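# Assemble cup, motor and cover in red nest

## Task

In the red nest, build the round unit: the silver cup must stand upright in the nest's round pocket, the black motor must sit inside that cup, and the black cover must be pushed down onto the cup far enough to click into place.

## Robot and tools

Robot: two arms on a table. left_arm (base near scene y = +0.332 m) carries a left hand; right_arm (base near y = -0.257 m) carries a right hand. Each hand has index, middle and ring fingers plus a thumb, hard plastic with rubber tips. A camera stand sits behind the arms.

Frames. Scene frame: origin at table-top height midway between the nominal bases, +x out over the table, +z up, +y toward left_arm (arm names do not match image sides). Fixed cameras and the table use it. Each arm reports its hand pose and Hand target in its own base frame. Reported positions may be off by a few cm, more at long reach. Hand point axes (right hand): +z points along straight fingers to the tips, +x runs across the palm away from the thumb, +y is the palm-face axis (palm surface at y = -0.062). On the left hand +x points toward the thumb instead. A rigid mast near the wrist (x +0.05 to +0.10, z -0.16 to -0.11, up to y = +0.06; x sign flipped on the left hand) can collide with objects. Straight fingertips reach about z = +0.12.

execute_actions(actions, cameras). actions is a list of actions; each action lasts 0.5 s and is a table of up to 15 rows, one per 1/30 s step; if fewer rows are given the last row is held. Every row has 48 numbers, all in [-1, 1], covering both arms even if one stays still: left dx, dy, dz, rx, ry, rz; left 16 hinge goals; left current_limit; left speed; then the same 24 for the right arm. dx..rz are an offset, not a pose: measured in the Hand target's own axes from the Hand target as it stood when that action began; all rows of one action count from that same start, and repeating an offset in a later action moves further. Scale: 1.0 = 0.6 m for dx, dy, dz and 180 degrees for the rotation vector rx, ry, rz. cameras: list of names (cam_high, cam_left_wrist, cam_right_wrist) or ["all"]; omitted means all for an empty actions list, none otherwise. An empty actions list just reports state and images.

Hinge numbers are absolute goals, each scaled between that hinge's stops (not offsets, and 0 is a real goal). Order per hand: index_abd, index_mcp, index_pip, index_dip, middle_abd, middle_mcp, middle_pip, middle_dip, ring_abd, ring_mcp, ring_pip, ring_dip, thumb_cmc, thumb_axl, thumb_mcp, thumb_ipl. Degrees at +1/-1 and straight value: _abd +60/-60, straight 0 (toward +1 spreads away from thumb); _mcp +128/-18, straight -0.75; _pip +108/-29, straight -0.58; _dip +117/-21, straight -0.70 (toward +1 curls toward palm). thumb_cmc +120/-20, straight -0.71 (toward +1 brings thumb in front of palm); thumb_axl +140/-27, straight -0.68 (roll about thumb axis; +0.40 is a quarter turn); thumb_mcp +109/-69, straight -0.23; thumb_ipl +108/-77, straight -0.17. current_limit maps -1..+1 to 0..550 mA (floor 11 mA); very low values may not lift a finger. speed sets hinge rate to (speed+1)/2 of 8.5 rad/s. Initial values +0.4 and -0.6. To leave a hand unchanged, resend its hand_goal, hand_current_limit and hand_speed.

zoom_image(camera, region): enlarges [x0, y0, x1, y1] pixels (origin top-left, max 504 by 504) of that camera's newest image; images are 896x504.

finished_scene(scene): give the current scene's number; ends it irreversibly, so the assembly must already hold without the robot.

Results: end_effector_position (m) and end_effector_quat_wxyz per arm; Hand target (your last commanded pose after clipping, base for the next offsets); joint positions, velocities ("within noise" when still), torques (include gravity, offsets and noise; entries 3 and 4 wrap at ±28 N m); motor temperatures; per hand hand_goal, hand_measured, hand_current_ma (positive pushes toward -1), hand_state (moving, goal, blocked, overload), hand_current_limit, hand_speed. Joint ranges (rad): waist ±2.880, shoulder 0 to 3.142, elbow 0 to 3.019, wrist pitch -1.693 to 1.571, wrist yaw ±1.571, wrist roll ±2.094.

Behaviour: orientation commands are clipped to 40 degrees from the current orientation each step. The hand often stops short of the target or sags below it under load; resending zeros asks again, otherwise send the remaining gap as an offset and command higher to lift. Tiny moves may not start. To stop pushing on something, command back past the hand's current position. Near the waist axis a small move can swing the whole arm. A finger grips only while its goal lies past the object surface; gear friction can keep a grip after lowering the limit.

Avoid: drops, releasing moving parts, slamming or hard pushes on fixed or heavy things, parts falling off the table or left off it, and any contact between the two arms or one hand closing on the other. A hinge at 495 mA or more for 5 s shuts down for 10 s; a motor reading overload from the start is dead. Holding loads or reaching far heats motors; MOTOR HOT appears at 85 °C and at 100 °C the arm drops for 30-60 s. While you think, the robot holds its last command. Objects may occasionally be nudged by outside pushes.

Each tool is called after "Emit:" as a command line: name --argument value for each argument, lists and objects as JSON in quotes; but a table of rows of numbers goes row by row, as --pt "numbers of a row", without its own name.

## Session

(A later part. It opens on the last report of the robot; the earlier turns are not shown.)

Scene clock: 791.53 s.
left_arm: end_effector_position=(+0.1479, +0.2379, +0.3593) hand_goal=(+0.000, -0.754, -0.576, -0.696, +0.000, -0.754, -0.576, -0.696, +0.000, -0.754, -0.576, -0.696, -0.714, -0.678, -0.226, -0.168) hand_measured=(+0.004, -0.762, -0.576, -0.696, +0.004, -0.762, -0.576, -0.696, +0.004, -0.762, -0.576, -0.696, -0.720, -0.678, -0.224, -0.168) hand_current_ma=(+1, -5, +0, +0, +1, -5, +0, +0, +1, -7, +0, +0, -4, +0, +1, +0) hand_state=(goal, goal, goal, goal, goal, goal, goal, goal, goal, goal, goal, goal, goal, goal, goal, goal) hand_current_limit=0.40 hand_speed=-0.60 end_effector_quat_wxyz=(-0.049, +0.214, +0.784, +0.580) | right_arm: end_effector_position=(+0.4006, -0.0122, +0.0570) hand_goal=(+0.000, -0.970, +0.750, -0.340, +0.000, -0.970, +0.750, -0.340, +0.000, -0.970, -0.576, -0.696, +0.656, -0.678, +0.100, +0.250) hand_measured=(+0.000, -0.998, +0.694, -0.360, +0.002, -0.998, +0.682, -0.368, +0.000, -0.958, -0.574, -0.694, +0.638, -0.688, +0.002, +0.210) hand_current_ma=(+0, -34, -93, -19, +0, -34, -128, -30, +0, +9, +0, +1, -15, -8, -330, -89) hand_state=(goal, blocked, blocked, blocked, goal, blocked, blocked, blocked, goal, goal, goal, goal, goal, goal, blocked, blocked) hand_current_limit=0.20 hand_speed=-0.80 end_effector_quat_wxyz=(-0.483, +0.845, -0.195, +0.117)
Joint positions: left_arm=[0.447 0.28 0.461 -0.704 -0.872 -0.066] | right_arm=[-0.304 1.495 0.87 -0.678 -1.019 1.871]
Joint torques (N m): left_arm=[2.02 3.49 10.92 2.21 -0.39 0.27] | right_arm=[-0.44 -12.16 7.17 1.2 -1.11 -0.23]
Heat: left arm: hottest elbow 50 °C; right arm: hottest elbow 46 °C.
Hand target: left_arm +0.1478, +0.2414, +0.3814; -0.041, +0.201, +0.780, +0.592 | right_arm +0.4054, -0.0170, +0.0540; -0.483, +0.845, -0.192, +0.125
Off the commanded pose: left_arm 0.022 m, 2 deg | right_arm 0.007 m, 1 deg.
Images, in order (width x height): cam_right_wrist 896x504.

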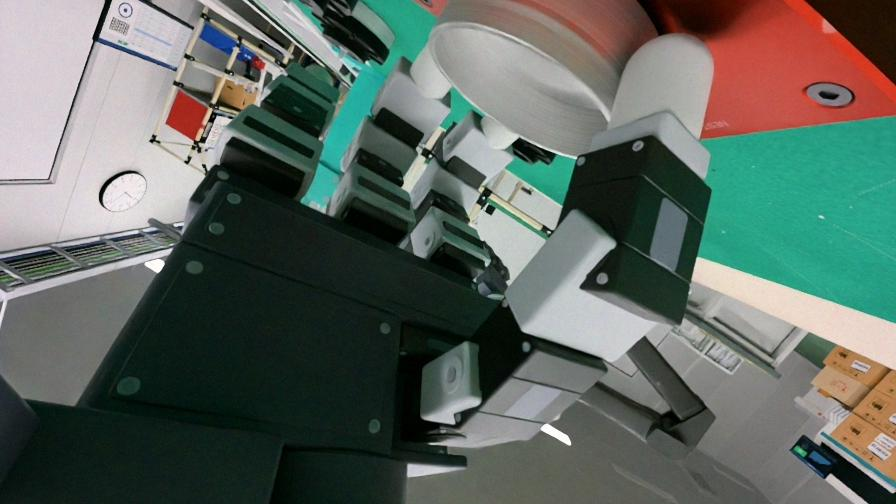

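Emit:
execute_actions --actions '[[[0,0,0,0,0,0,0,-0.754,-0.576,-0.696,0,-0.754,-0.576,-0.696,0,-0.754,-0.576,-0.696,-0.714,-0.678,-0.226,-0.168,0.4,-0.6,-0.0003,0.0115,0.0067,0,0,0,0,-0.97,0.75,-0.34,0,-0.97,0.75,-0.34,0,-0.97,-0.576,-0.696,0.657,-0.678,0.1,0.25,0.2,-0.8]],[[0,0,0,0,0,0,0,-0.754,-0.576,-0.696,0,-0.754,-0.576,-0.696,0,-0.754,-0.576,-0.696,-0.714,-0.678,-0.226,-0.168,0.4,-0.6,0,0,0,0,0,0,0,-0.97,0.75,-0.34,0,-0.97,0.75,-0.34,0,-0.97,-0.576,-0.696,0.657,-0.678,0.1,0.25,0.2,-0.8]]]' --cameras '["cam_right_wrist"]'

Emit:
zoom_image --camera "cam_right_wrist" --region '[600, 0, 760, 80]'

Scene clock: 802.00 s.
left_arm: end_effector_position=(+0.1479, +0.2379, +0.3593) hand_goal=(+0.000, -0.754, -0.576, -0.696, +0.000, -0.754, -0.576, -0.696, +0.000, -0.754, -0.576, -0.696, -0.714, -0.678, -0.226, -0.168) hand_measured=(+0.004, -0.762, -0.576, -0.696, +0.004, -0.762, -0.576, -0.696, +0.004, -0.762, -0.576, -0.696, -0.720, -0.678, -0.224, -0.168) hand_current_ma=(+1, -5, +0, +0, +1, -5, +0, +0, +1, -7, +0, +0, -4, +0, +1, +0) hand_state=(goal, goal, goal, goal, goal, goal, goal, goal, goal, goal, goal, goal, goal, goal, goal, goal) hand_current_limit=0.40 hand_speed=-0.60 end_effector_quat_wxyz=(-0.049, +0.214, +0.784, +0.580) | right_arm: end_effector_position=(+0.4040, -0.0128, +0.0555) hand_goal=(+0.000, -0.970, +0.750, -0.340, +0.000, -0.970, +0.750, -0.340, +0.000, -0.970, -0.576, -0.696, +0.656, -0.678, +0.100, +0.250) hand_measured=(+0.000, -0.998, +0.694, -0.358, +0.002, -0.998, +0.682, -0.368, +0.000, -0.958, -0.574, -0.694, +0.638, -0.688, +0.002, +0.210) hand_current_ma=(+0, -34, -93, -15, +0, -34, -128, -30, +0, +9, +0, +1, -15, -8, -330, -89) hand_state=(goal, blocked, blocked, goal, goal, blocked, blocked, blocked, goal, goal, goal, goal, goal, goal, blocked, blocked) hand_current_limit=0.20 hand_speed=-0.80 end_effector_quat_wxyz=(-0.484, +0.845, -0.191, +0.124)
Joint positions: left_arm=[0.447 0.28 0.461 -0.704 -0.872 -0.066] | right_arm=[-0.304 1.499 0.867 -0.657 -1.022 1.87]
Joint torques (N m): left_arm=[1.96 3.49 10.91 2.21 -0.39 0.26] | right_arm=[-0.44 -11.46 6.6 1.36 -0.99 -0.22]
Heat: left arm: hottest elbow 50 °C; right arm: hottest elbow 45 °C.
Hand target: left_arm +0.1478, +0.2414, +0.3814; -0.041, +0.201, +0.780, +0.592 | right_arm +0.4056, -0.0169, +0.0462; -0.483, +0.845, -0.192, +0.125
Off the commanded pose: left_arm 0.022 m, 2 deg | right_arm 0.010 m, 0 deg.
Images, in order (width x height): cam_right_wrist 896x504.

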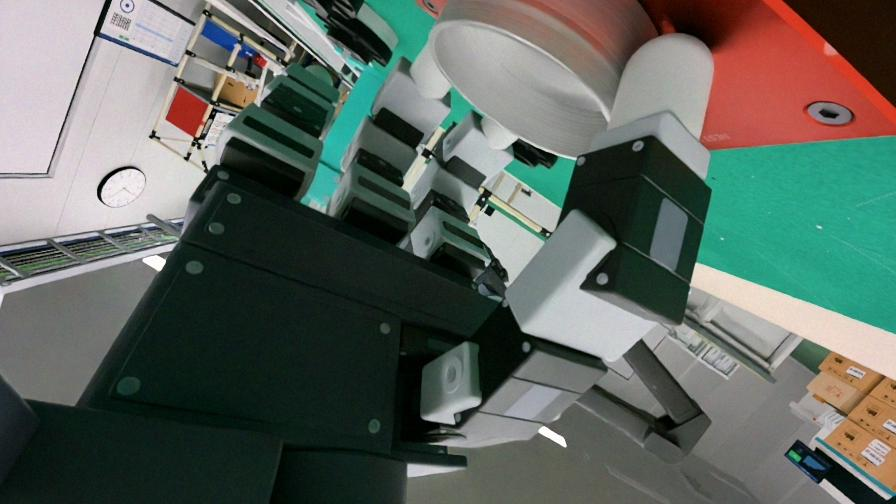

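Scaled by 3.150 from the camera's 896x504 image, which has a finer 1280x720 frame.

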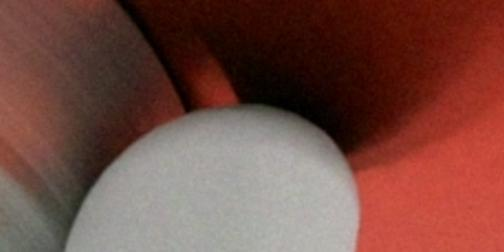

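Emit:
execute_actions --actions '[[[0,0,0,0,0,0,0,-0.754,-0.576,-0.696,0,-0.754,-0.576,-0.696,0,-0.754,-0.576,-0.696,-0.714,-0.678,-0.226,-0.168,0.4,-0.6,-0.0093,-0.0093,-0.011,0,0,0,0,-0.97,0.75,-0.34,0,-0.97,0.75,-0.34,0,-0.97,-0.576,-0.696,0.657,-0.678,0.1,0.25,0.2,-0.8]],[[0,0,0,0,0,0,0,-0.754,-0.576,-0.696,0,-0.754,-0.576,-0.696,0,-0.754,-0.576,-0.696,-0.714,-0.678,-0.226,-0.168,0.4,-0.6,0,0,0,0,0,0,0,-0.97,0.75,-0.34,0,-0.97,0.75,-0.34,0,-0.97,-0.576,-0.696,0.657,-0.678,0.1,0.25,0.2,-0.8]],[[0,0,0,0,0,0,0,-0.754,-0.576,-0.696,0,-0.754,-0.576,-0.696,0,-0.754,-0.576,-0.696,-0.714,-0.678,-0.226,-0.168,0.4,-0.6,-0.0003,0.0115,0.0067,0,0,0,0,-0.97,0.75,-0.34,0,-0.97,0.75,-0.34,0,-0.97,-0.576,-0.696,0.657,-0.678,0.1,0.25,0.2,-0.8]],[[0,0,0,0,0,0,0,-0.754,-0.576,-0.696,0,-0.754,-0.576,-0.696,0,-0.754,-0.576,-0.696,-0.714,-0.678,-0.226,-0.168,0.4,-0.6,0,0,0,0,0,0,0,-0.97,0.75,-0.34,0,-0.97,0.75,-0.34,0,-0.97,-0.576,-0.696,0.657,-0.678,0.1,0.25,0.2,-0.8]]]' --cameras '["cam_right_wrist"]'

Emit:
zoom_image --camera "cam_right_wrist" --region '[600, 0, 760, 80]'

Scene clock: 820.37 s.
left_arm: end_effector_position=(+0.1479, +0.2379, +0.3593) hand_goal=(+0.000, -0.754, -0.576, -0.696, +0.000, -0.754, -0.576, -0.696, +0.000, -0.754, -0.576, -0.696, -0.714, -0.678, -0.226, -0.168) hand_measured=(+0.004, -0.762, -0.576, -0.696, +0.004, -0.762, -0.576, -0.696, +0.004, -0.762, -0.576, -0.696, -0.720, -0.678, -0.224, -0.168) hand_current_ma=(+1, -5, +0, +0, +1, -5, +0, +0, +1, -7, +0, +0, -4, +0, +1, +0) hand_state=(goal, goal, goal, goal, goal, goal, goal, goal, goal, goal, goal, goal, goal, goal, goal, goal) hand_current_limit=0.40 hand_speed=-0.60 end_effector_quat_wxyz=(-0.049, +0.214, +0.784, +0.580) | right_arm: end_effector_position=(+0.4033, -0.0132, +0.0551) hand_goal=(+0.000, -0.970, +0.750, -0.340, +0.000, -0.970, +0.750, -0.340, +0.000, -0.970, -0.576, -0.696, +0.656, -0.678, +0.100, +0.250) hand_measured=(+0.000, -0.998, +0.694, -0.358, +0.002, -0.998, +0.682, -0.368, +0.000, -0.958, -0.574, -0.694, +0.638, -0.688, +0.002, +0.210) hand_current_ma=(+0, -34, -93, -15, +0, -34, -128, -30, +0, +9, +0, +1, -15, -8, -330, -89) hand_state=(goal, blocked, blocked, goal, goal, blocked, blocked, blocked, goal, goal, goal, goal, goal, goal, blocked, blocked) hand_current_limit=0.20 hand_speed=-0.80 end_effector_quat_wxyz=(-0.486, +0.844, -0.190, +0.125)
Joint positions: left_arm=[0.447 0.28 0.461 -0.704 -0.872 -0.066] | right_arm=[-0.307 1.499 0.865 -0.657 -1.027 1.865]
Joint torques (N m): left_arm=[1.9 3.49 10.91 2.21 -0.39 0.26] | right_arm=[-0.62 -12.57 5.72 1.1 -0.81 -0.24]
Heat: left arm: hottest elbow 51 °C; right arm: hottest elbow 43 °C.
Hand target: left_arm +0.1478, +0.2414, +0.3814; -0.041, +0.201, +0.780, +0.592 | right_arm +0.3991, -0.0170, +0.0461; -0.483, +0.845, -0.192, +0.125
Off the commanded pose: left_arm 0.022 m, 2 deg | right_arm 0.011 m, 0 deg.
Images, in order (width x height): cam_right_wrist 896x504.

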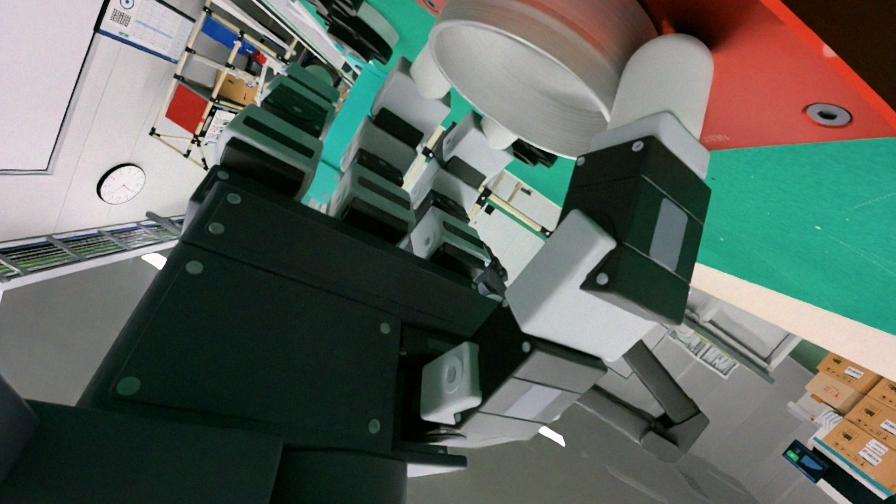

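Scaled by 3.150 from the camera's 896x504 image, which has a finer 1280x720 frame.

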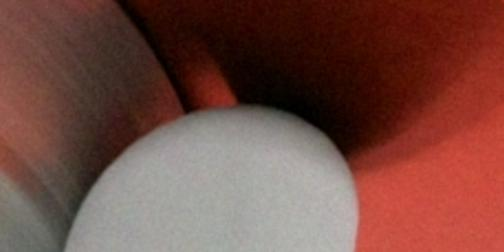

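Emit:
execute_actions --actions '[[[0,0,0,0,0,0,0,-0.754,-0.576,-0.696,0,-0.754,-0.576,-0.696,0,-0.754,-0.576,-0.696,-0.714,-0.678,-0.226,-0.168,0.4,-0.6,0.0008,-0.0274,-0.0159,0,0,0,0,-0.97,0.75,-0.34,0,-0.97,0.75,-0.34,0,-0.97,-0.576,-0.696,0.657,-0.678,0.1,0.25,0.2,-0.8]],[[0,0,0,0,0,0,0,-0.754,-0.576,-0.696,0,-0.754,-0.576,-0.696,0,-0.754,-0.576,-0.696,-0.714,-0.678,-0.226,-0.168,0.4,-0.6,0.0008,-0.0274,-0.0159,0,0,0,0,-0.97,0.75,-0.34,0,-0.97,0.75,-0.34,0,-0.97,-0.576,-0.696,0.657,-0.678,0.1,0.25,0.2,-0.8]],[[0,0,0,0,0,0,0,-0.754,-0.576,-0.696,0,-0.754,-0.576,-0.696,0,-0.754,-0.576,-0.696,-0.714,-0.678,-0.226,-0.168,0.4,-0.6,0,0,0,0,0,0,0,-0.97,0.75,-0.34,0,-0.97,0.75,-0.34,0,-0.97,-0.576,-0.696,0.657,-0.678,0.1,0.25,0.2,-0.8]],[[0,0,0,0,0,0,0,-0.754,-0.576,-0.696,0,-0.754,-0.576,-0.696,0,-0.754,-0.576,-0.696,-0.714,-0.678,-0.226,-0.168,0.4,-0.6,-0.0006,0.0216,0.0126,0,0,0,0,-0.97,0.75,-0.34,0,-0.97,0.75,-0.34,0,-0.97,-0.576,-0.696,0.657,-0.678,0.1,0.25,0.2,-0.8]],[[0,0,0,0,0,0,0,-0.754,-0.576,-0.696,0,-0.754,-0.576,-0.696,0,-0.754,-0.576,-0.696,-0.714,-0.678,-0.226,-0.168,0.4,-0.6,-0.0006,0.0216,0.0126,0,0,0,0,-0.97,0.75,-0.34,0,-0.97,0.75,-0.34,0,-0.97,-0.576,-0.696,0.657,-0.678,0.1,0.25,0.2,-0.8]]]'

Emit:
execute_actions --actions '[[[0,0,0,0,0,0,0,-0.754,-0.576,-0.696,0,-0.754,-0.576,-0.696,0,-0.754,-0.576,-0.696,-0.714,-0.678,-0.226,-0.168,0.4,-0.6,0,0,0,0,0,0,0,-0.97,0.75,-0.34,0,-0.97,0.75,-0.34,0,-0.97,-0.576,-0.696,0.657,-0.678,0.1,0.25,0.2,-0.8]]]' --cameras '["cam_right_wrist"]'

Emit:
zoom_image --camera "cam_right_wrist" --region '[600, 0, 760, 80]'

Scene clock: 836.20 s.
left_arm: end_effector_position=(+0.1479, +0.2379, +0.3593) hand_goal=(+0.000, -0.754, -0.576, -0.696, +0.000, -0.754, -0.576, -0.696, +0.000, -0.754, -0.576, -0.696, -0.714, -0.678, -0.226, -0.168) hand_measured=(+0.004, -0.762, -0.576, -0.696, +0.004, -0.762, -0.576, -0.696, +0.004, -0.762, -0.576, -0.696, -0.720, -0.678, -0.224, -0.168) hand_current_ma=(+1, -5, +0, +0, +1, -5, +0, +0, +1, -7, +0, +0, -4, +0, +1, +0) hand_state=(goal, goal, goal, goal, goal, goal, goal, goal, goal, goal, goal, goal, goal, goal, goal, goal) hand_current_limit=0.40 hand_speed=-0.60 end_effector_quat_wxyz=(-0.049, +0.214, +0.784, +0.580) | right_arm: end_effector_position=(+0.3948, -0.0119, +0.0581) hand_goal=(+0.000, -0.970, +0.750, -0.340, +0.000, -0.970, +0.750, -0.340, +0.000, -0.970, -0.576, -0.696, +0.656, -0.678, +0.100, +0.250) hand_measured=(+0.000, -0.998, +0.694, -0.358, +0.002, -0.998, +0.682, -0.370, +0.000, -0.958, -0.574, -0.694, +0.640, -0.686, +0.002, +0.210) hand_current_ma=(+0, -34, -93, -15, +0, -34, -128, -34, +0, +9, +0, +1, -12, -5, -330, -89) hand_state=(goal, blocked, blocked, goal, goal, blocked, blocked, blocked, goal, goal, goal, goal, goal, goal, blocked, blocked) hand_current_limit=0.20 hand_speed=-0.80 end_effector_quat_wxyz=(-0.484, +0.846, -0.191, +0.119)
Joint positions: left_arm=[0.447 0.28 0.461 -0.704 -0.872 -0.066] | right_arm=[-0.309 1.48 0.857 -0.689 -1.024 1.852]
Joint torques (N m): left_arm=[1.96 3.49 10.93 2.18 -0.39 0.27] | right_arm=[-0.5 -11.87 7.04 1.36 -0.97 -0.14]
Heat: left arm: hottest elbow 51 °C; right arm: hottest elbow 43 °C.
Hand target: left_arm +0.1478, +0.2414, +0.3814; -0.041, +0.201, +0.780, +0.592 | right_arm +0.3992, -0.0169, +0.0541; -0.483, +0.845, -0.192, +0.125
Off the commanded pose: left_arm 0.022 m, 2 deg | right_arm 0.008 m, 1 deg.

Scene clock: 836.90 s.
left_arm: end_effector_position=(+0.1479, +0.2379, +0.3593) hand_goal=(+0.000, -0.754, -0.576, -0.696, +0.000, -0.754, -0.576, -0.696, +0.000, -0.754, -0.576, -0.696, -0.714, -0.678, -0.226, -0.168) hand_measured=(+0.004, -0.762, -0.576, -0.696, +0.004, -0.762, -0.576, -0.696, +0.004, -0.762, -0.576, -0.696, -0.720, -0.678, -0.224, -0.168) hand_current_ma=(+1, -5, +0, +0, +1, -5, +0, +0, +1, -7, +0, +0, -4, +0, +1, +0) hand_state=(goal, goal, goal, goal, goal, goal, goal, goal, goal, goal, goal, goal, goal, goal, goal, goal) hand_current_limit=0.40 hand_speed=-0.60 end_effector_quat_wxyz=(-0.049, +0.214, +0.784, +0.580) | right_arm: end_effector_position=(+0.3948, -0.0119, +0.0581) hand_goal=(+0.000, -0.970, +0.750, -0.340, +0.000, -0.970, +0.750, -0.340, +0.000, -0.970, -0.576, -0.696, +0.656, -0.678, +0.100, +0.250) hand_measured=(+0.000, -0.998, +0.694, -0.358, +0.002, -0.998, +0.682, -0.370, +0.000, -0.958, -0.574, -0.694, +0.640, -0.686, +0.002, +0.210) hand_current_ma=(+0, -34, -93, -15, +0, -34, -128, -34, +0, +9, +0, +1, -12, -5, -330, -89) hand_state=(goal, blocked, blocked, goal, goal, blocked, blocked, blocked, goal, goal, goal, goal, goal, goal, blocked, blocked) hand_current_limit=0.20 hand_speed=-0.80 end_effector_quat_wxyz=(-0.484, +0.846, -0.191, +0.119)
Joint positions: left_arm=[0.447 0.28 0.461 -0.704 -0.872 -0.066] | right_arm=[-0.309 1.48 0.857 -0.689 -1.024 1.852]
Joint torques (N m): left_arm=[2.02 3.55 10.91 2.21 -0.39 0.26] | right_arm=[-0.5 -11.81 7.02 1.36 -0.97 -0.13]
Heat: left arm: hottest elbow 51 °C; right arm: hottest elbow 43 °C.
Hand target: left_arm +0.1478, +0.2414, +0.3814; -0.041, +0.201, +0.780, +0.592 | right_arm +0.3992, -0.0169, +0.0541; -0.483, +0.845, -0.192, +0.125
Off the commanded pose: left_arm 0.022 m, 2 deg | right_arm 0.008 m, 1 deg.
Images, in order (width x height): cam_right_wrist 896x504.

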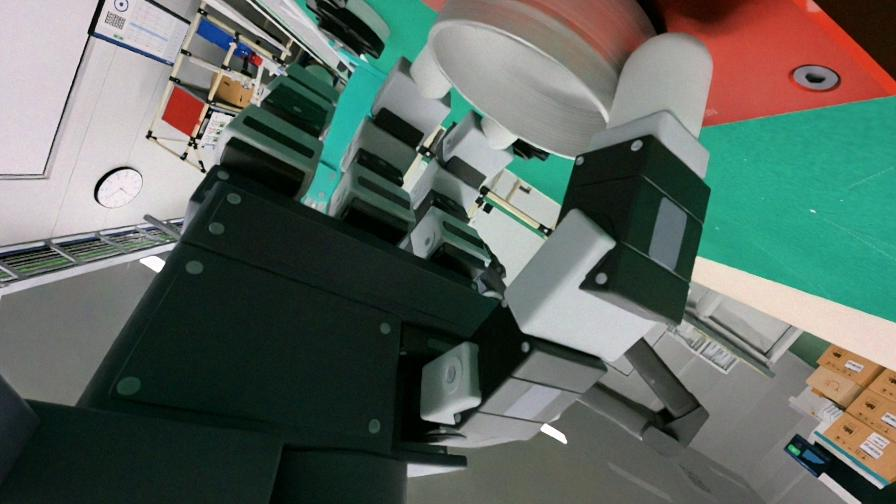

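Scaled by 3.150 from the camera's 896x504 image, which has a finer 1280x720 frame.

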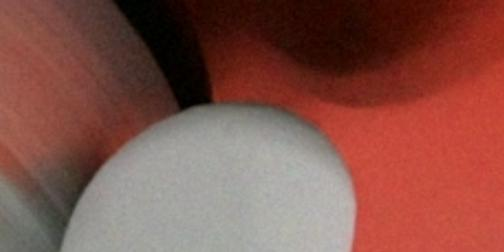

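Emit:
execute_actions --actions '[[[0,0,0,0,0,0,0,-0.754,-0.576,-0.696,0,-0.754,-0.576,-0.696,0,-0.754,-0.576,-0.696,-0.714,-0.678,-0.226,-0.168,0.4,-0.6,-0.0003,0.0115,0.0067,0,0,0,0,-0.97,0.75,-0.34,0,-0.97,0.75,-0.34,0,-0.97,-0.576,-0.696,0.657,-0.678,0.1,0.25,0.2,-0.8]],[[0,0,0,0,0,0,0,-0.754,-0.576,-0.696,0,-0.754,-0.576,-0.696,0,-0.754,-0.576,-0.696,-0.714,-0.678,-0.226,-0.168,0.4,-0.6,0,0,0,0,0,0,0,-0.97,0.75,-0.34,0,-0.97,0.75,-0.34,0,-0.97,-0.576,-0.696,0.657,-0.678,0.1,0.25,0.2,-0.8]]]' --cameras '["cam_right_wrist"]'

Emit:
zoom_image --camera "cam_right_wrist" --region '[600, 0, 760, 80]'

Scene clock: 843.27 s.
left_arm: end_effector_position=(+0.1479, +0.2379, +0.3593) hand_goal=(+0.000, -0.754, -0.576, -0.696, +0.000, -0.754, -0.576, -0.696, +0.000, -0.754, -0.576, -0.696, -0.714, -0.678, -0.226, -0.168) hand_measured=(+0.004, -0.762, -0.576, -0.696, +0.004, -0.762, -0.576, -0.696, +0.004, -0.762, -0.576, -0.696, -0.720, -0.678, -0.224, -0.168) hand_current_ma=(+1, -5, +0, +0, +1, -5, +0, +0, +1, -7, +0, +0, -4, +0, +1, +0) hand_state=(goal, goal, goal, goal, goal, goal, goal, goal, goal, goal, goal, goal, goal, goal, goal, goal) hand_current_limit=0.40 hand_speed=-0.60 end_effector_quat_wxyz=(-0.049, +0.214, +0.784, +0.580) | right_arm: end_effector_position=(+0.3984, -0.0128, +0.0571) hand_goal=(+0.000, -0.970, +0.750, -0.340, +0.000, -0.970, +0.750, -0.340, +0.000, -0.970, -0.576, -0.696, +0.656, -0.678, +0.100, +0.250) hand_measured=(+0.000, -0.998, +0.694, -0.358, +0.002, -0.998, +0.682, -0.370, +0.000, -0.958, -0.574, -0.694, +0.640, -0.686, +0.002, +0.210) hand_current_ma=(+0, -34, -93, -15, +0, -34, -128, -36, +0, +9, +0, +1, -13, -6, -330, -89) hand_state=(goal, blocked, blocked, goal, goal, blocked, blocked, blocked, goal, goal, goal, goal, goal, goal, blocked, blocked) hand_current_limit=0.20 hand_speed=-0.80 end_effector_quat_wxyz=(-0.485, +0.845, -0.188, +0.126)
Joint positions: left_arm=[0.447 0.28 0.461 -0.704 -0.872 -0.066] | right_arm=[-0.309 1.483 0.854 -0.667 -1.026 1.856]
Joint torques (N m): left_arm=[1.96 3.55 10.92 2.22 -0.39 0.26] | right_arm=[-0.44 -10.87 6.46 1.43 -0.89 -0.17]
Heat: left arm: hottest elbow 51 °C; right arm: hottest elbow 42 °C.
Hand target: left_arm +0.1478, +0.2414, +0.3814; -0.041, +0.201, +0.780, +0.592 | right_arm +0.3992, -0.0170, +0.0461; -0.483, +0.845, -0.192, +0.125
Off the commanded pose: left_arm 0.022 m, 2 deg | right_arm 0.012 m, 0 deg.
Images, in order (width x height): cam_right_wrist 896x504.

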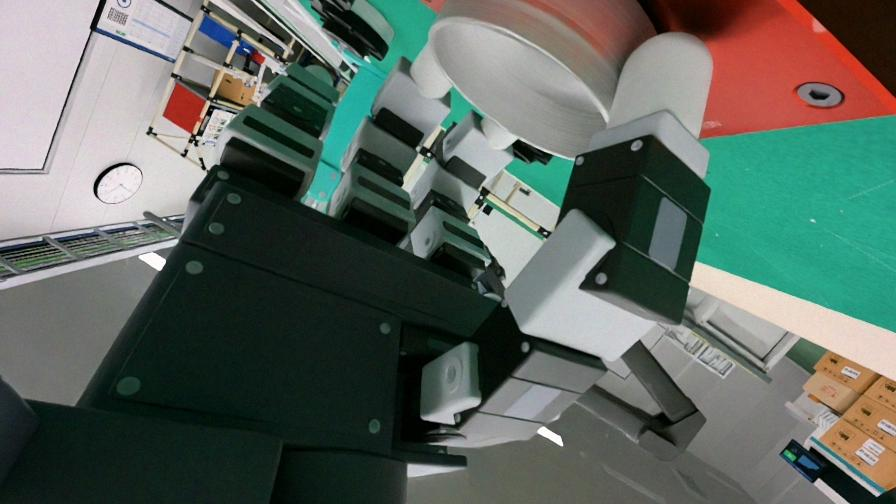

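Scaled by 3.150 from the camera's 896x504 image, which has a finer 1280x720 frame.

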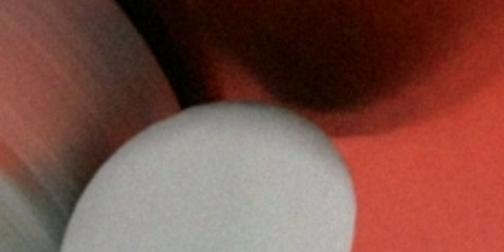

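Emit:
execute_actions --actions '[[[0,0,0,0,0,0,0,-0.754,-0.576,-0.696,0,-0.754,-0.576,-0.696,0,-0.754,-0.576,-0.696,-0.714,-0.678,-0.226,-0.168,0.4,-0.6,-0.0002,0.0086,0.005,0,0,0,0,-0.97,0.75,-0.34,0,-0.97,0.75,-0.34,0,-0.97,-0.576,-0.696,0.657,-0.678,0.1,0.25,0.2,-0.8]],[[0,0,0,0,0,0,0,-0.754,-0.576,-0.696,0,-0.754,-0.576,-0.696,0,-0.754,-0.576,-0.696,-0.714,-0.678,-0.226,-0.168,0.4,-0.6,0,0,0,0,0,0,0,-0.97,0.75,-0.34,0,-0.97,0.75,-0.34,0,-0.97,-0.576,-0.696,0.657,-0.678,0.1,0.25,0.2,-0.8]]]' --cameras '["cam_right_wrist"]'

Emit:
zoom_image --camera "cam_right_wrist" --region '[600, 0, 760, 80]'

Scene clock: 848.63 s.
left_arm: end_effector_position=(+0.1479, +0.2379, +0.3593) hand_goal=(+0.000, -0.754, -0.576, -0.696, +0.000, -0.754, -0.576, -0.696, +0.000, -0.754, -0.576, -0.696, -0.714, -0.678, -0.226, -0.168) hand_measured=(+0.004, -0.762, -0.576, -0.696, +0.004, -0.762, -0.576, -0.696, +0.004, -0.762, -0.576, -0.696, -0.720, -0.678, -0.224, -0.168) hand_current_ma=(+1, -5, +0, +0, +1, -5, +0, +0, +1, -7, +0, +0, -4, +0, +1, +0) hand_state=(goal, goal, goal, goal, goal, goal, goal, goal, goal, goal, goal, goal, goal, goal, goal, goal) hand_current_limit=0.40 hand_speed=-0.60 end_effector_quat_wxyz=(-0.049, +0.214, +0.784, +0.580) | right_arm: end_effector_position=(+0.4001, -0.0130, +0.0552) hand_goal=(+0.000, -0.970, +0.750, -0.340, +0.000, -0.970, +0.750, -0.340, +0.000, -0.970, -0.576, -0.696, +0.656, -0.678, +0.100, +0.250) hand_measured=(+0.000, -0.998, +0.694, -0.356, +0.002, -0.998, +0.682, -0.370, +0.000, -0.958, -0.574, -0.694, +0.642, -0.686, +0.002, +0.210) hand_current_ma=(+0, -34, -93, -13, +0, -34, -128, -37, +0, +9, +0, +1, -11, -5, -330, -89) hand_state=(goal, blocked, blocked, goal, goal, blocked, blocked, blocked, goal, goal, goal, goal, goal, goal, blocked, blocked) hand_current_limit=0.20 hand_speed=-0.80 end_effector_quat_wxyz=(-0.485, +0.844, -0.187, +0.129)
Joint positions: left_arm=[0.447 0.28 0.461 -0.704 -0.872 -0.066] | right_arm=[-0.309 1.487 0.851 -0.65 -1.028 1.86]
Joint torques (N m): left_arm=[1.9 3.43 10.92 2.19 -0.39 0.26] | right_arm=[-0.5 -10.46 6.13 1.47 -0.77 -0.21]
Heat: left arm: hottest elbow 51 °C; right arm: hottest elbow 43 °C.
Hand target: left_arm +0.1478, +0.2414, +0.3814; -0.041, +0.201, +0.780, +0.592 | right_arm +0.3991, -0.0170, +0.0401; -0.483, +0.845, -0.192, +0.125
Off the commanded pose: left_arm 0.022 m, 2 deg | right_arm 0.016 m, 1 deg.
Images, in order (width x height): cam_right_wrist 896x504.

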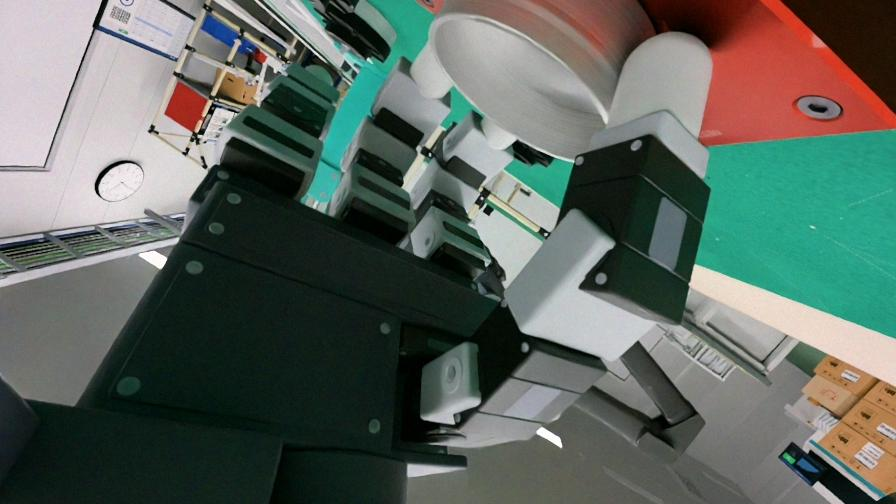

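Scaled by 3.150 from the camera's 896x504 image, which has a finer 1280x720 frame.

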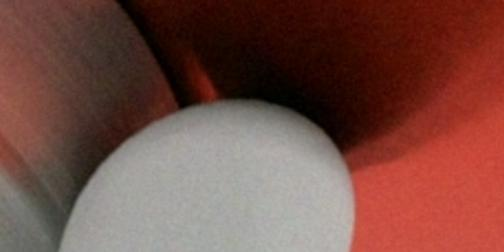

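Emit:
execute_actions --actions '[[[0,0,0,0,0,0,0,-0.754,-0.576,-0.696,0,-0.754,-0.576,-0.696,0,-0.754,-0.576,-0.696,-0.714,-0.678,-0.226,-0.168,0.4,-0.6,-0.0004,-0.0307,-0.0203,0,0,0,0,-0.97,0.75,-0.34,0,-0.97,0.75,-0.34,0,-0.97,-0.576,-0.696,0.657,-0.678,0.1,0.25,0.2,-0.8]],[[0,0,0,0,0,0,0,-0.754,-0.576,-0.696,0,-0.754,-0.576,-0.696,0,-0.754,-0.576,-0.696,-0.714,-0.678,-0.226,-0.168,0.4,-0.6,-0.0004,-0.0307,-0.0203,0,0,0,0,-0.97,0.75,-0.34,0,-0.97,0.75,-0.34,0,-0.97,-0.576,-0.696,0.657,-0.678,0.1,0.25,0.2,-0.8]],[[0,0,0,0,0,0,0,-0.754,-0.576,-0.696,0,-0.754,-0.576,-0.696,0,-0.754,-0.576,-0.696,-0.714,-0.678,-0.226,-0.168,0.4,-0.6,0,0,0,0,0,0,0,-0.97,0.75,-0.34,0,-0.97,0.75,-0.34,0,-0.97,-0.576,-0.696,0.657,-0.678,0.1,0.25,0.2,-0.8]],[[0,0,0,0,0,0,0,-0.754,-0.576,-0.696,0,-0.754,-0.576,-0.696,0,-0.754,-0.576,-0.696,-0.714,-0.678,-0.226,-0.168,0.4,-0.6,-0.0006,0.0216,0.0126,0,0,0,0,-0.97,0.75,-0.34,0,-0.97,0.75,-0.34,0,-0.97,-0.576,-0.696,0.657,-0.678,0.1,0.25,0.2,-0.8]],[[0,0,0,0,0,0,0,-0.754,-0.576,-0.696,0,-0.754,-0.576,-0.696,0,-0.754,-0.576,-0.696,-0.714,-0.678,-0.226,-0.168,0.4,-0.6,-0.0006,0.0216,0.0126,0,0,0,0,-0.97,0.75,-0.34,0,-0.97,0.75,-0.34,0,-0.97,-0.576,-0.696,0.657,-0.678,0.1,0.25,0.2,-0.8]]]'

Emit:
execute_actions --actions '[[[0,0,0,0,0,0,0,-0.754,-0.576,-0.696,0,-0.754,-0.576,-0.696,0,-0.754,-0.576,-0.696,-0.714,-0.678,-0.226,-0.168,0.4,-0.6,-0.0003,0.0101,0.0058,0,0,0,0,-0.97,0.75,-0.34,0,-0.97,0.75,-0.34,0,-0.97,-0.576,-0.696,0.657,-0.678,0.1,0.25,0.2,-0.8]],[[0,0,0,0,0,0,0,-0.754,-0.576,-0.696,0,-0.754,-0.576,-0.696,0,-0.754,-0.576,-0.696,-0.714,-0.678,-0.226,-0.168,0.4,-0.6,-0.0003,0.0101,0.0058,0,0,0,0,-0.97,0.75,-0.34,0,-0.97,0.75,-0.34,0,-0.97,-0.576,-0.696,0.657,-0.678,0.1,0.25,0.2,-0.8]]]' --cameras '["cam_right_wrist"]'

Emit:
zoom_image --camera "cam_right_wrist" --region '[600, 0, 760, 80]'

Scene clock: 868.50 s.
left_arm: end_effector_position=(+0.1479, +0.2379, +0.3593) hand_goal=(+0.000, -0.754, -0.576, -0.696, +0.000, -0.754, -0.576, -0.696, +0.000, -0.754, -0.576, -0.696, -0.714, -0.678, -0.226, -0.168) hand_measured=(+0.004, -0.762, -0.576, -0.696, +0.004, -0.762, -0.576, -0.696, +0.004, -0.762, -0.576, -0.696, -0.720, -0.678, -0.224, -0.168) hand_current_ma=(+1, -5, +0, +0, +1, -5, +0, +0, +1, -7, +0, +0, -4, +0, +1, +0) hand_state=(goal, goal, goal, goal, goal, goal, goal, goal, goal, goal, goal, goal, goal, goal, goal, goal) hand_current_limit=0.40 hand_speed=-0.60 end_effector_quat_wxyz=(-0.049, +0.214, +0.784, +0.580) | right_arm: end_effector_position=(+0.3925, -0.0133, +0.0578) hand_goal=(+0.000, -0.970, +0.750, -0.340, +0.000, -0.970, +0.750, -0.340, +0.000, -0.970, -0.576, -0.696, +0.656, -0.678, +0.100, +0.250) hand_measured=(+0.000, -0.998, +0.696, -0.356, +0.002, -0.998, +0.682, -0.374, +0.000, -0.958, -0.574, -0.694, +0.642, -0.684, +0.002, +0.210) hand_current_ma=(+0, -34, -91, -13, +0, -35, -130, -42, +0, +9, +0, +1, -11, -4, -330, -89) hand_state=(goal, blocked, blocked, goal, goal, blocked, blocked, blocked, goal, goal, goal, goal, goal, goal, blocked, blocked) hand_current_limit=0.20 hand_speed=-0.80 end_effector_quat_wxyz=(-0.484, +0.846, -0.191, +0.119)
Joint positions: left_arm=[0.447 0.28 0.461 -0.704 -0.872 -0.066] | right_arm=[-0.314 1.478 0.854 -0.698 -1.025 1.841]
Joint torques (N m): left_arm=[2.02 3.43 10.92 2.21 -0.39 0.26] | right_arm=[-0.5 -11.81 6.98 1.33 -0.98 -0.14]
Motor temperatures (°C): left_arm=[21 22 51 19 22 20] | right_arm=[21 26 41 20 23 20]
Heat: left arm: hottest elbow 51 °C; right arm: hottest elbow 41 °C.
Hand target: left_arm +0.1478, +0.2414, +0.3814; -0.041, +0.201, +0.780, +0.592 | right_arm +0.3966, -0.0185, +0.0541; -0.483, +0.845, -0.192, +0.125
Off the commanded pose: left_arm 0.022 m, 2 deg | right_arm 0.008 m, 1 deg.

Scene clock: 869.70 s.
left_arm: end_effector_position=(+0.1479, +0.2379, +0.3593) hand_goal=(+0.000, -0.754, -0.576, -0.696, +0.000, -0.754, -0.576, -0.696, +0.000, -0.754, -0.576, -0.696, -0.714, -0.678, -0.226, -0.168) hand_measured=(+0.004, -0.762, -0.576, -0.696, +0.004, -0.762, -0.576, -0.696, +0.004, -0.762, -0.576, -0.696, -0.720, -0.678, -0.224, -0.168) hand_current_ma=(+1, -5, +0, +0, +1, -5, +0, +0, +1, -7, +0, +0, -4, +0, +1, +0) hand_state=(goal, goal, goal, goal, goal, goal, goal, goal, goal, goal, goal, goal, goal, goal, goal, goal) hand_current_limit=0.40 hand_speed=-0.60 end_effector_quat_wxyz=(-0.049, +0.214, +0.784, +0.580) | right_arm: end_effector_position=(+0.3985, -0.0143, +0.0551) hand_goal=(+0.000, -0.970, +0.750, -0.340, +0.000, -0.970, +0.750, -0.340, +0.000, -0.970, -0.576, -0.696, +0.656, -0.678, +0.100, +0.250) hand_measured=(+0.000, -0.998, +0.696, -0.356, +0.002, -0.998, +0.682, -0.374, +0.000, -0.958, -0.574, -0.694, +0.642, -0.684, +0.002, +0.210) hand_current_ma=(+0, -34, -91, -12, +0, -35, -130, -42, +0, +9, +0, +1, -10, -4, -330, -89) hand_state=(goal, blocked, blocked, goal, goal, blocked, blocked, blocked, goal, goal, goal, goal, goal, goal, blocked, blocked) hand_current_limit=0.20 hand_speed=-0.80 end_effector_quat_wxyz=(-0.486, +0.844, -0.186, +0.130)
Joint positions: left_arm=[0.447 0.28 0.461 -0.704 -0.872 -0.066] | right_arm=[-0.314 1.485 0.849 -0.657 -1.031 1.847]
Joint torques (N m): left_arm=[1.96 3.49 10.92 2.19 -0.39 0.27] | right_arm=[-0.5 -10.4 6.12 1.4 -0.74 -0.19]
Heat: left arm: hottest elbow 51 °C; right arm: hottest elbow 41 °C.
Hand target: left_arm +0.1478, +0.2414, +0.3814; -0.041, +0.201, +0.780, +0.592 | right_arm +0.3966, -0.0186, +0.0401; -0.483, +0.845, -0.192, +0.125
Off the commanded pose: left_arm 0.022 m, 2 deg | right_arm 0.016 m, 1 deg.
Images, in order (width x height): cam_right_wrist 896x504.

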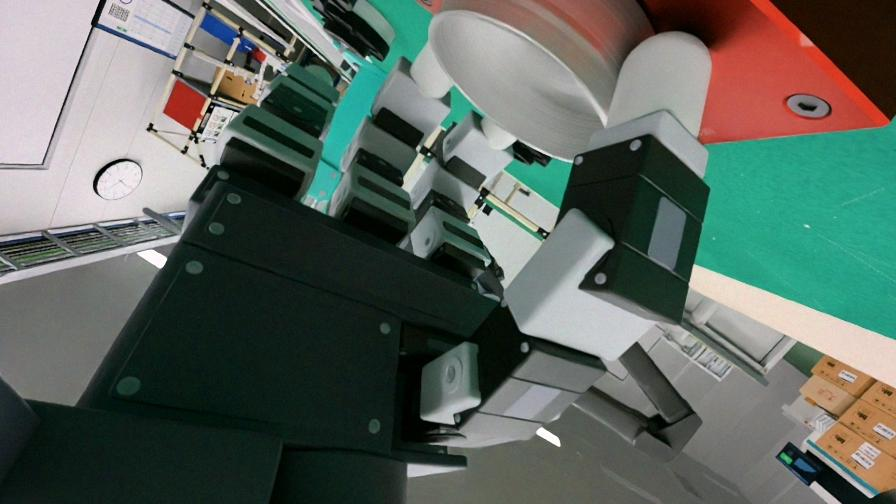

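Scaled by 3.150 from the camera's 896x504 image, which has a finer 1280x720 frame.

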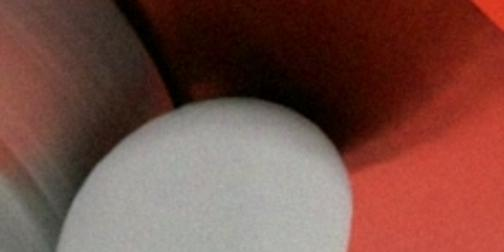

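Emit:
execute_actions --actions '[[[0,0,0,0,0,0,0,-0.754,-0.576,-0.696,0,-0.754,-0.576,-0.696,0,-0.754,-0.576,-0.696,-0.714,-0.678,-0.226,-0.168,0.4,-0.6,0.0001,-0.0072,-0.0042,0,0,0,0,-0.97,0.70,-0.35,0,-0.97,0.69,-0.35,0,-0.97,-0.576,-0.696,0.657,-0.678,0.01,0.21,0.1,-0.9]],[[0,0,0,0,0,0,0,-0.754,-0.576,-0.696,0,-0.754,-0.576,-0.696,0,-0.754,-0.576,-0.696,-0.714,-0.678,-0.226,-0.168,0.4,-0.6,0,0,0,0,0,0,0,-0.97,0.67,-0.35,0,-0.97,0.655,-0.35,0,-0.97,-0.576,-0.696,0.657,-0.678,-0.01,0.205,0.1,-0.9]]]' --cameras '["cam_right_wrist"]'

Scene clock: 882.87 s.
left_arm: end_effector_position=(+0.1479, +0.2379, +0.3593) hand_goal=(+0.000, -0.754, -0.576, -0.696, +0.000, -0.754, -0.576, -0.696, +0.000, -0.754, -0.576, -0.696, -0.714, -0.678, -0.226, -0.168) hand_measured=(+0.004, -0.762, -0.576, -0.696, +0.004, -0.762, -0.576, -0.696, +0.004, -0.762, -0.576, -0.696, -0.720, -0.678, -0.224, -0.168) hand_current_ma=(+1, -5, +0, +0, +1, -5, +0, +0, +1, -7, +0, +0, -4, +0, +1, +0) hand_state=(goal, goal, goal, goal, goal, goal, goal, goal, goal, goal, goal, goal, goal, goal, goal, goal) hand_current_limit=0.40 hand_speed=-0.60 end_effector_quat_wxyz=(-0.049, +0.214, +0.784, +0.580) | right_arm: end_effector_position=(+0.3983, -0.0144, +0.0552) hand_goal=(+0.000, -0.970, +0.670, -0.350, +0.000, -0.970, +0.654, -0.350, +0.000, -0.970, -0.576, -0.696, +0.656, -0.678, -0.010, +0.204) hand_measured=(+0.000, -0.980, +0.666, -0.358, +0.002, -0.982, +0.644, -0.368, +0.000, -0.958, -0.574, -0.694, +0.644, -0.684, -0.008, +0.208) hand_current_ma=(+0, -6, -2, -4, +0, -9, -7, -16, +0, +9, +0, +1, -9, -4, +1, +2) hand_state=(goal, goal, goal, goal, goal, goal, goal, goal, goal, goal, goal, goal, goal, goal, goal, goal) hand_current_limit=0.10 hand_speed=-0.90 end_effector_quat_wxyz=(-0.486, +0.844, -0.186, +0.129)
Joint positions: left_arm=[0.447 0.28 0.461 -0.704 -0.872 -0.066] | right_arm=[-0.315 1.485 0.849 -0.657 -1.031 1.849]
Joint torques (N m): left_arm=[1.96 3.49 10.91 2.19 -0.39 0.26] | right_arm=[-0.56 -11.11 6.52 0.88 -0.71 -0.2]
Heat: left arm: hottest elbow 51 °C; right arm: hottest elbow 42 °C.
Hand target: left_arm +0.1478, +0.2414, +0.3814; -0.041, +0.201, +0.780, +0.592 | right_arm +0.3965, -0.0186, +0.0451; -0.483, +0.845, -0.192, +0.125
Off the commanded pose: left_arm 0.022 m, 2 deg | right_arm 0.011 m, 1 deg.
Images, in order (width x height): cam_right_wrist 896x504.

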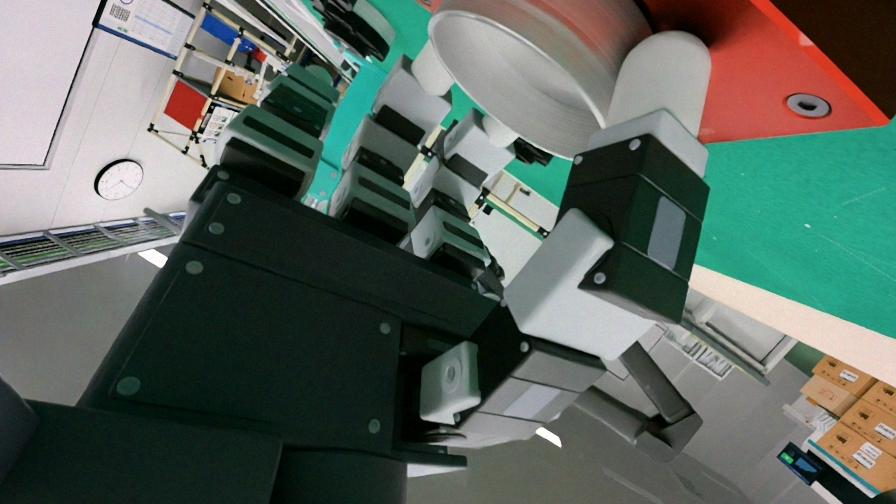

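Emit:
execute_actions --actions '[[[0,0,0,0,0,0,0,-0.754,-0.576,-0.696,0,-0.754,-0.576,-0.696,0,-0.754,-0.576,-0.696,-0.714,-0.678,-0.226,-0.168,0.4,-0.6,0,0,0,0,0,0,0,-0.97,0.64,-0.35,0,-0.97,0.63,-0.35,0,-0.97,-0.576,-0.696,0.657,-0.678,-0.03,0.205,0.1,-0.9]],[[0,0,0,0,0,0,0,-0.754,-0.576,-0.696,0,-0.754,-0.576,-0.696,0,-0.754,-0.576,-0.696,-0.714,-0.678,-0.226,-0.168,0.4,-0.6,0,0,0,0,0,0,0,-0.97,0.61,-0.35,0,-0.97,0.6,-0.35,0,-0.97,-0.576,-0.696,0.657,-0.678,-0.05,0.205,0.1,-0.9]]]' --cameras '["cam_right_wrist"]'

Emit:
zoom_image --camera "cam_right_wrist" --region '[400, 0, 760, 180]'

Scene clock: 889.67 s.
left_arm: end_effector_position=(+0.1479, +0.2379, +0.3593) hand_goal=(+0.000, -0.754, -0.576, -0.696, +0.000, -0.754, -0.576, -0.696, +0.000, -0.754, -0.576, -0.696, -0.714, -0.678, -0.226, -0.168) hand_measured=(+0.004, -0.762, -0.576, -0.696, +0.004, -0.762, -0.576, -0.696, +0.004, -0.762, -0.576, -0.696, -0.720, -0.678, -0.224, -0.168) hand_current_ma=(+1, -5, +0, +0, +1, -5, +0, +0, +1, -7, +0, +0, -4, +0, +1, +0) hand_state=(goal, goal, goal, goal, goal, goal, goal, goal, goal, goal, goal, goal, goal, goal, goal, goal) hand_current_limit=0.40 hand_speed=-0.60 end_effector_quat_wxyz=(-0.049, +0.214, +0.784, +0.580) | right_arm: end_effector_position=(+0.3984, -0.0144, +0.0552) hand_goal=(+0.000, -0.970, +0.610, -0.350, +0.000, -0.970, +0.600, -0.350, +0.000, -0.970, -0.576, -0.696, +0.656, -0.678, -0.050, +0.204) hand_measured=(+0.000, -0.964, +0.628, -0.348, +0.002, -0.964, +0.602, -0.352, +0.000, -0.958, -0.574, -0.694, +0.644, -0.684, -0.014, +0.214) hand_current_ma=(+0, +3, +15, +1, +0, +2, +1, -1, +0, +9, +0, +1, -8, -4, +71, +9) hand_state=(goal, goal, goal, goal, goal, goal, goal, goal, goal, goal, goal, goal, goal, goal, blocked, goal) hand_current_limit=0.10 hand_speed=-0.90 end_effector_quat_wxyz=(-0.486, +0.844, -0.186, +0.129)
Joint positions: left_arm=[0.447 0.28 0.461 -0.704 -0.872 -0.066] | right_arm=[-0.315 1.485 0.849 -0.657 -1.032 1.849]
Joint torques (N m): left_arm=[1.96 3.49 10.91 2.21 -0.39 0.27] | right_arm=[-0.38 -11.16 6.52 0.87 -0.69 -0.21]
Heat: left arm: hottest elbow 51 °C; right arm: hottest elbow 42 °C.
Hand target: left_arm +0.1478, +0.2414, +0.3814; -0.041, +0.201, +0.780, +0.592 | right_arm +0.3965, -0.0186, +0.0451; -0.483, +0.845, -0.192, +0.125
Off the commanded pose: left_arm 0.022 m, 2 deg | right_arm 0.011 m, 1 deg.
Images, in order (width x height): cam_right_wrist 896x504.

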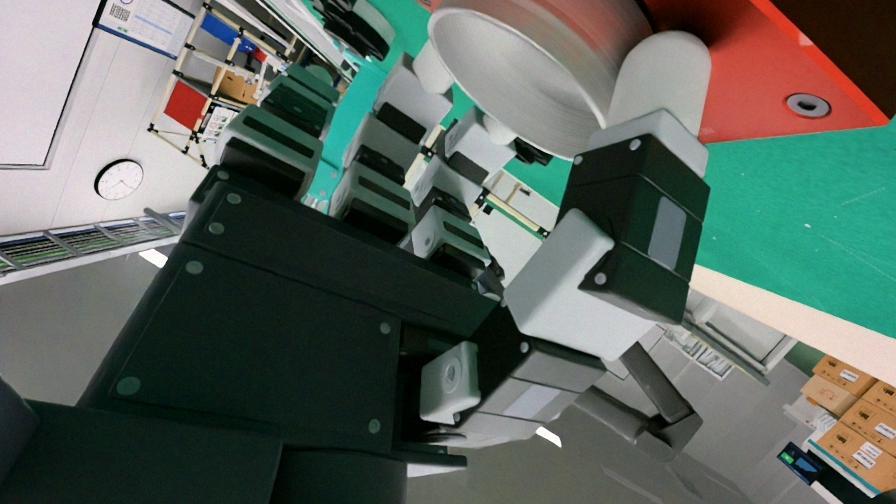

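Scaled by 1.400 from the camera's 896x504 image, which has a finer 1280x720 frame.

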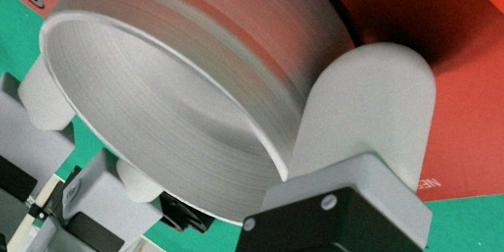

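Emit:
execute_actions --actions '[[[0,0,0,0,0,0,0,-0.754,-0.576,-0.696,0,-0.754,-0.576,-0.696,0,-0.754,-0.576,-0.696,-0.714,-0.678,-0.226,-0.168,0.4,-0.6,0,0,0,0,0,0,0,-0.97,0.63,-0.35,0,-0.97,0.62,-0.35,0,-0.97,-0.576,-0.696,0.657,-0.678,-0.09,0.2,0.2,-0.8]],[[0,0,0,0,0,0,0,-0.754,-0.576,-0.696,0,-0.754,-0.576,-0.696,0,-0.754,-0.576,-0.696,-0.714,-0.678,-0.226,-0.168,0.4,-0.6,0,0,0,0,0,0,0,-0.97,0.70,-0.35,0,-0.97,0.68,-0.35,0,-0.97,-0.576,-0.696,0.657,-0.678,-0.09,0.2,0.2,-0.9]]]' --cameras '["cam_right_wrist"]'

Emit:
zoom_image --camera "cam_right_wrist" --region '[400, 0, 760, 180]'

Scene clock: 897.17 s.
left_arm: end_effector_position=(+0.1479, +0.2379, +0.3593) hand_goal=(+0.000, -0.754, -0.576, -0.696, +0.000, -0.754, -0.576, -0.696, +0.000, -0.754, -0.576, -0.696, -0.714, -0.678, -0.226, -0.168) hand_measured=(+0.004, -0.762, -0.576, -0.696, +0.004, -0.762, -0.576, -0.696, +0.004, -0.762, -0.576, -0.696, -0.720, -0.678, -0.224, -0.168) hand_current_ma=(+1, -5, +0, +0, +1, -5, +0, +0, +1, -7, +0, +0, -4, +0, +1, +0) hand_state=(goal, goal, goal, goal, goal, goal, goal, goal, goal, goal, goal, goal, goal, goal, goal, goal) hand_current_limit=0.40 hand_speed=-0.60 end_effector_quat_wxyz=(-0.049, +0.214, +0.784, +0.580) | right_arm: end_effector_position=(+0.3984, -0.0138, +0.0556) hand_goal=(+0.000, -0.970, +0.700, -0.350, +0.000, -0.970, +0.680, -0.350, +0.000, -0.970, -0.576, -0.696, +0.656, -0.678, -0.090, +0.200) hand_measured=(+0.000, -0.964, +0.688, -0.350, +0.002, -0.970, +0.660, -0.354, +0.000, -0.958, -0.574, -0.694, +0.648, -0.682, -0.042, +0.216) hand_current_ma=(+0, +3, -8, +0, +0, +0, -19, -1, +0, +9, +0, +1, -4, -2, +111, +20) hand_state=(goal, goal, goal, goal, goal, goal, blocked, goal, goal, goal, goal, goal, goal, goal, blocked, goal) hand_current_limit=0.20 hand_speed=-0.90 end_effector_quat_wxyz=(-0.488, +0.843, -0.186, +0.129)
Joint positions: left_arm=[0.447 0.28 0.461 -0.704 -0.872 -0.066] | right_arm=[-0.315 1.485 0.849 -0.657 -1.035 1.849]
Joint torques (N m): left_arm=[1.96 3.43 10.89 2.19 -0.39 0.27] | right_arm=[-0.5 -11.05 6.53 0.9 -0.53 -0.21]
Heat: left arm: hottest elbow 52 °C; right arm: hottest elbow 42 °C.
Hand target: left_arm +0.1478, +0.2414, +0.3814; -0.041, +0.201, +0.780, +0.592 | right_arm +0.3965, -0.0186, +0.0451; -0.483, +0.845, -0.192, +0.125
Off the commanded pose: left_arm 0.022 m, 2 deg | right_arm 0.012 m, 1 deg.
Images, in order (width x height): cam_right_wrist 896x504.

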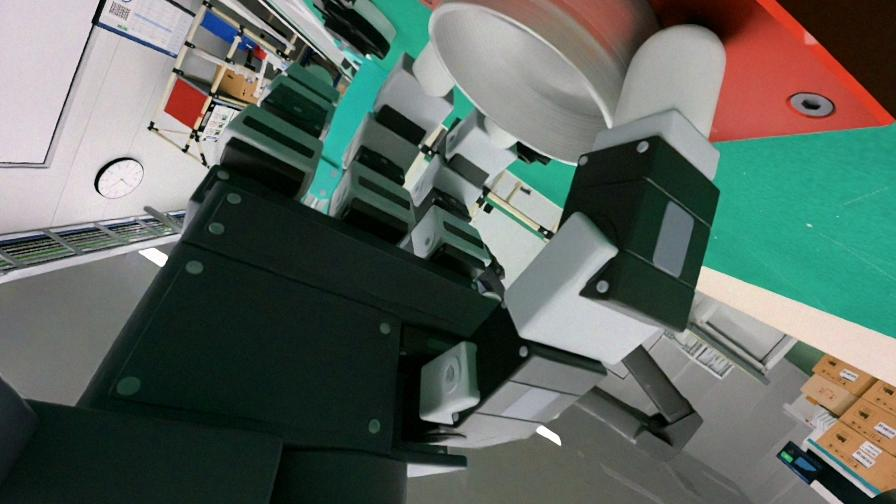

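Scaled by 1.400 from the camera's 896x504 image, which has a finer 1280x720 frame.

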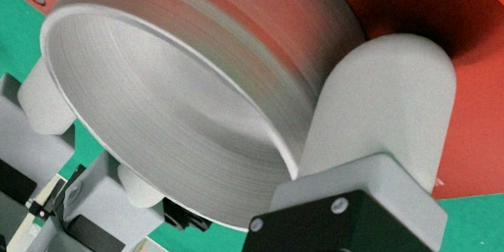

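Emit:
execute_actions --actions '[[[0,0,0,0,0,0,0,-0.754,-0.576,-0.696,0,-0.754,-0.576,-0.696,0,-0.754,-0.576,-0.696,-0.714,-0.678,-0.226,-0.168,0.4,-0.6,0,0,0,0,0,0,0,-0.97,0.63,-0.3,0,-0.97,0.62,-0.3,0,-0.97,-0.576,-0.696,0.657,-0.678,-0.143,0.24,0.4,-0.8]],[[0,0,0,0,0,0,0,-0.754,-0.576,-0.696,0,-0.754,-0.576,-0.696,0,-0.754,-0.576,-0.696,-0.714,-0.678,-0.226,-0.168,0.4,-0.6,0,0,0,0,0,0,0,-0.97,0.5,-0.25,0,-0.97,0.5,-0.25,0,-0.97,-0.576,-0.696,0.657,-0.678,-0.143,0.258,0.4,-0.7]],[[0,0,0,0,0,0,0,-0.754,-0.576,-0.696,0,-0.754,-0.576,-0.696,0,-0.754,-0.576,-0.696,-0.714,-0.678,-0.226,-0.168,0.4,-0.6,0,0,0,0,0,0,0,-0.97,0.308,-0.161,0,-0.97,0.308,-0.161,0,-0.97,-0.576,-0.696,0.657,-0.678,-0.143,0.258,0.4,-0.5]]]' --cameras '["cam_right_wrist"]'

Scene clock: 905.63 s.
left_arm: end_effector_position=(+0.1479, +0.2379, +0.3593) hand_goal=(+0.000, -0.754, -0.576, -0.696, +0.000, -0.754, -0.576, -0.696, +0.000, -0.754, -0.576, -0.696, -0.714, -0.678, -0.226, -0.168) hand_measured=(+0.004, -0.762, -0.576, -0.696, +0.004, -0.762, -0.576, -0.696, +0.004, -0.762, -0.576, -0.696, -0.720, -0.678, -0.224, -0.168) hand_current_ma=(+1, -5, +0, +0, +1, -5, +0, +0, +1, -7, +0, +0, -4, +0, +1, +0) hand_state=(goal, goal, goal, goal, goal, goal, goal, goal, goal, goal, goal, goal, goal, goal, goal, goal) hand_current_limit=0.40 hand_speed=-0.60 end_effector_quat_wxyz=(-0.049, +0.214, +0.784, +0.580) | right_arm: end_effector_position=(+0.3982, -0.0160, +0.0553) hand_goal=(+0.000, -0.970, +0.308, -0.162, +0.000, -0.970, +0.308, -0.162, +0.000, -0.970, -0.576, -0.696, +0.656, -0.678, -0.144, +0.258) hand_measured=(+0.000, -0.960, +0.312, -0.160, +0.000, -0.964, +0.330, -0.154, +0.000, -0.958, -0.574, -0.694, +0.656, -0.680, -0.140, +0.260) hand_current_ma=(+0, +7, +2, +1, +0, +2, +21, +4, +0, +9, +0, +1, +0, +0, +2, +0) hand_state=(goal, goal, goal, goal, goal, goal, blocked, goal, goal, goal, goal, goal, goal, goal, goal, goal) hand_current_limit=0.40 hand_speed=-0.50 end_effector_quat_wxyz=(-0.487, +0.843, -0.188, +0.130)
Joint positions: left_arm=[0.447 0.28 0.461 -0.704 -0.872 -0.066] | right_arm=[-0.32 1.485 0.848 -0.657 -1.035 1.848]
Joint torques (N m): left_arm=[1.96 3.43 10.89 2.21 -0.39 0.27] | right_arm=[0.03 -11.16 6.57 0.9 -0.57 -0.21]
Heat: left arm: hottest elbow 52 °C; right arm: hottest elbow 42 °C.
Hand target: left_arm +0.1478, +0.2414, +0.3814; -0.041, +0.201, +0.780, +0.592 | right_arm +0.3966, -0.0186, +0.0452; -0.483, +0.845, -0.192, +0.125
Off the commanded pose: left_arm 0.022 m, 2 deg | right_arm 0.011 m, 1 deg.
Images, in order (width x height): cam_right_wrist 896x504.

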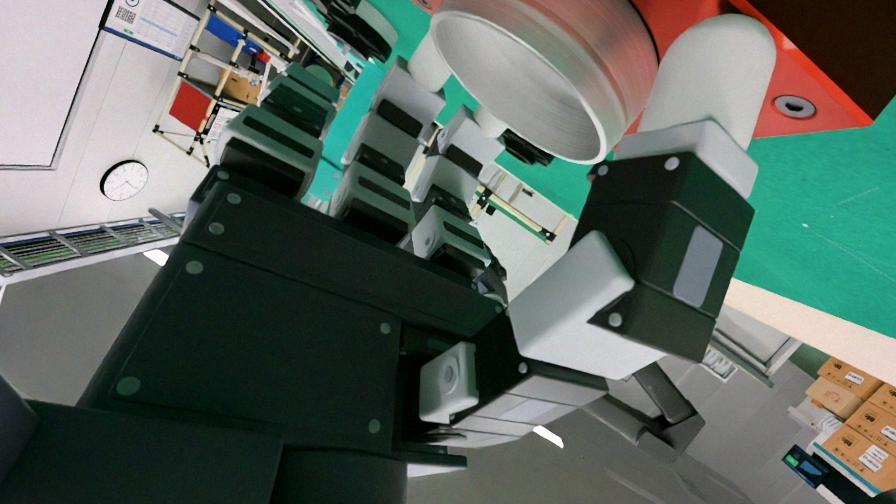

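Emit:
zoom_image --camera "cam_right_wrist" --region '[400, 0, 760, 180]'

Scaled by 1.400 from the camera's 896x504 image, which has a finer 1280x720 frame.

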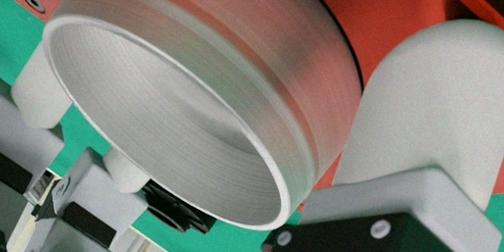

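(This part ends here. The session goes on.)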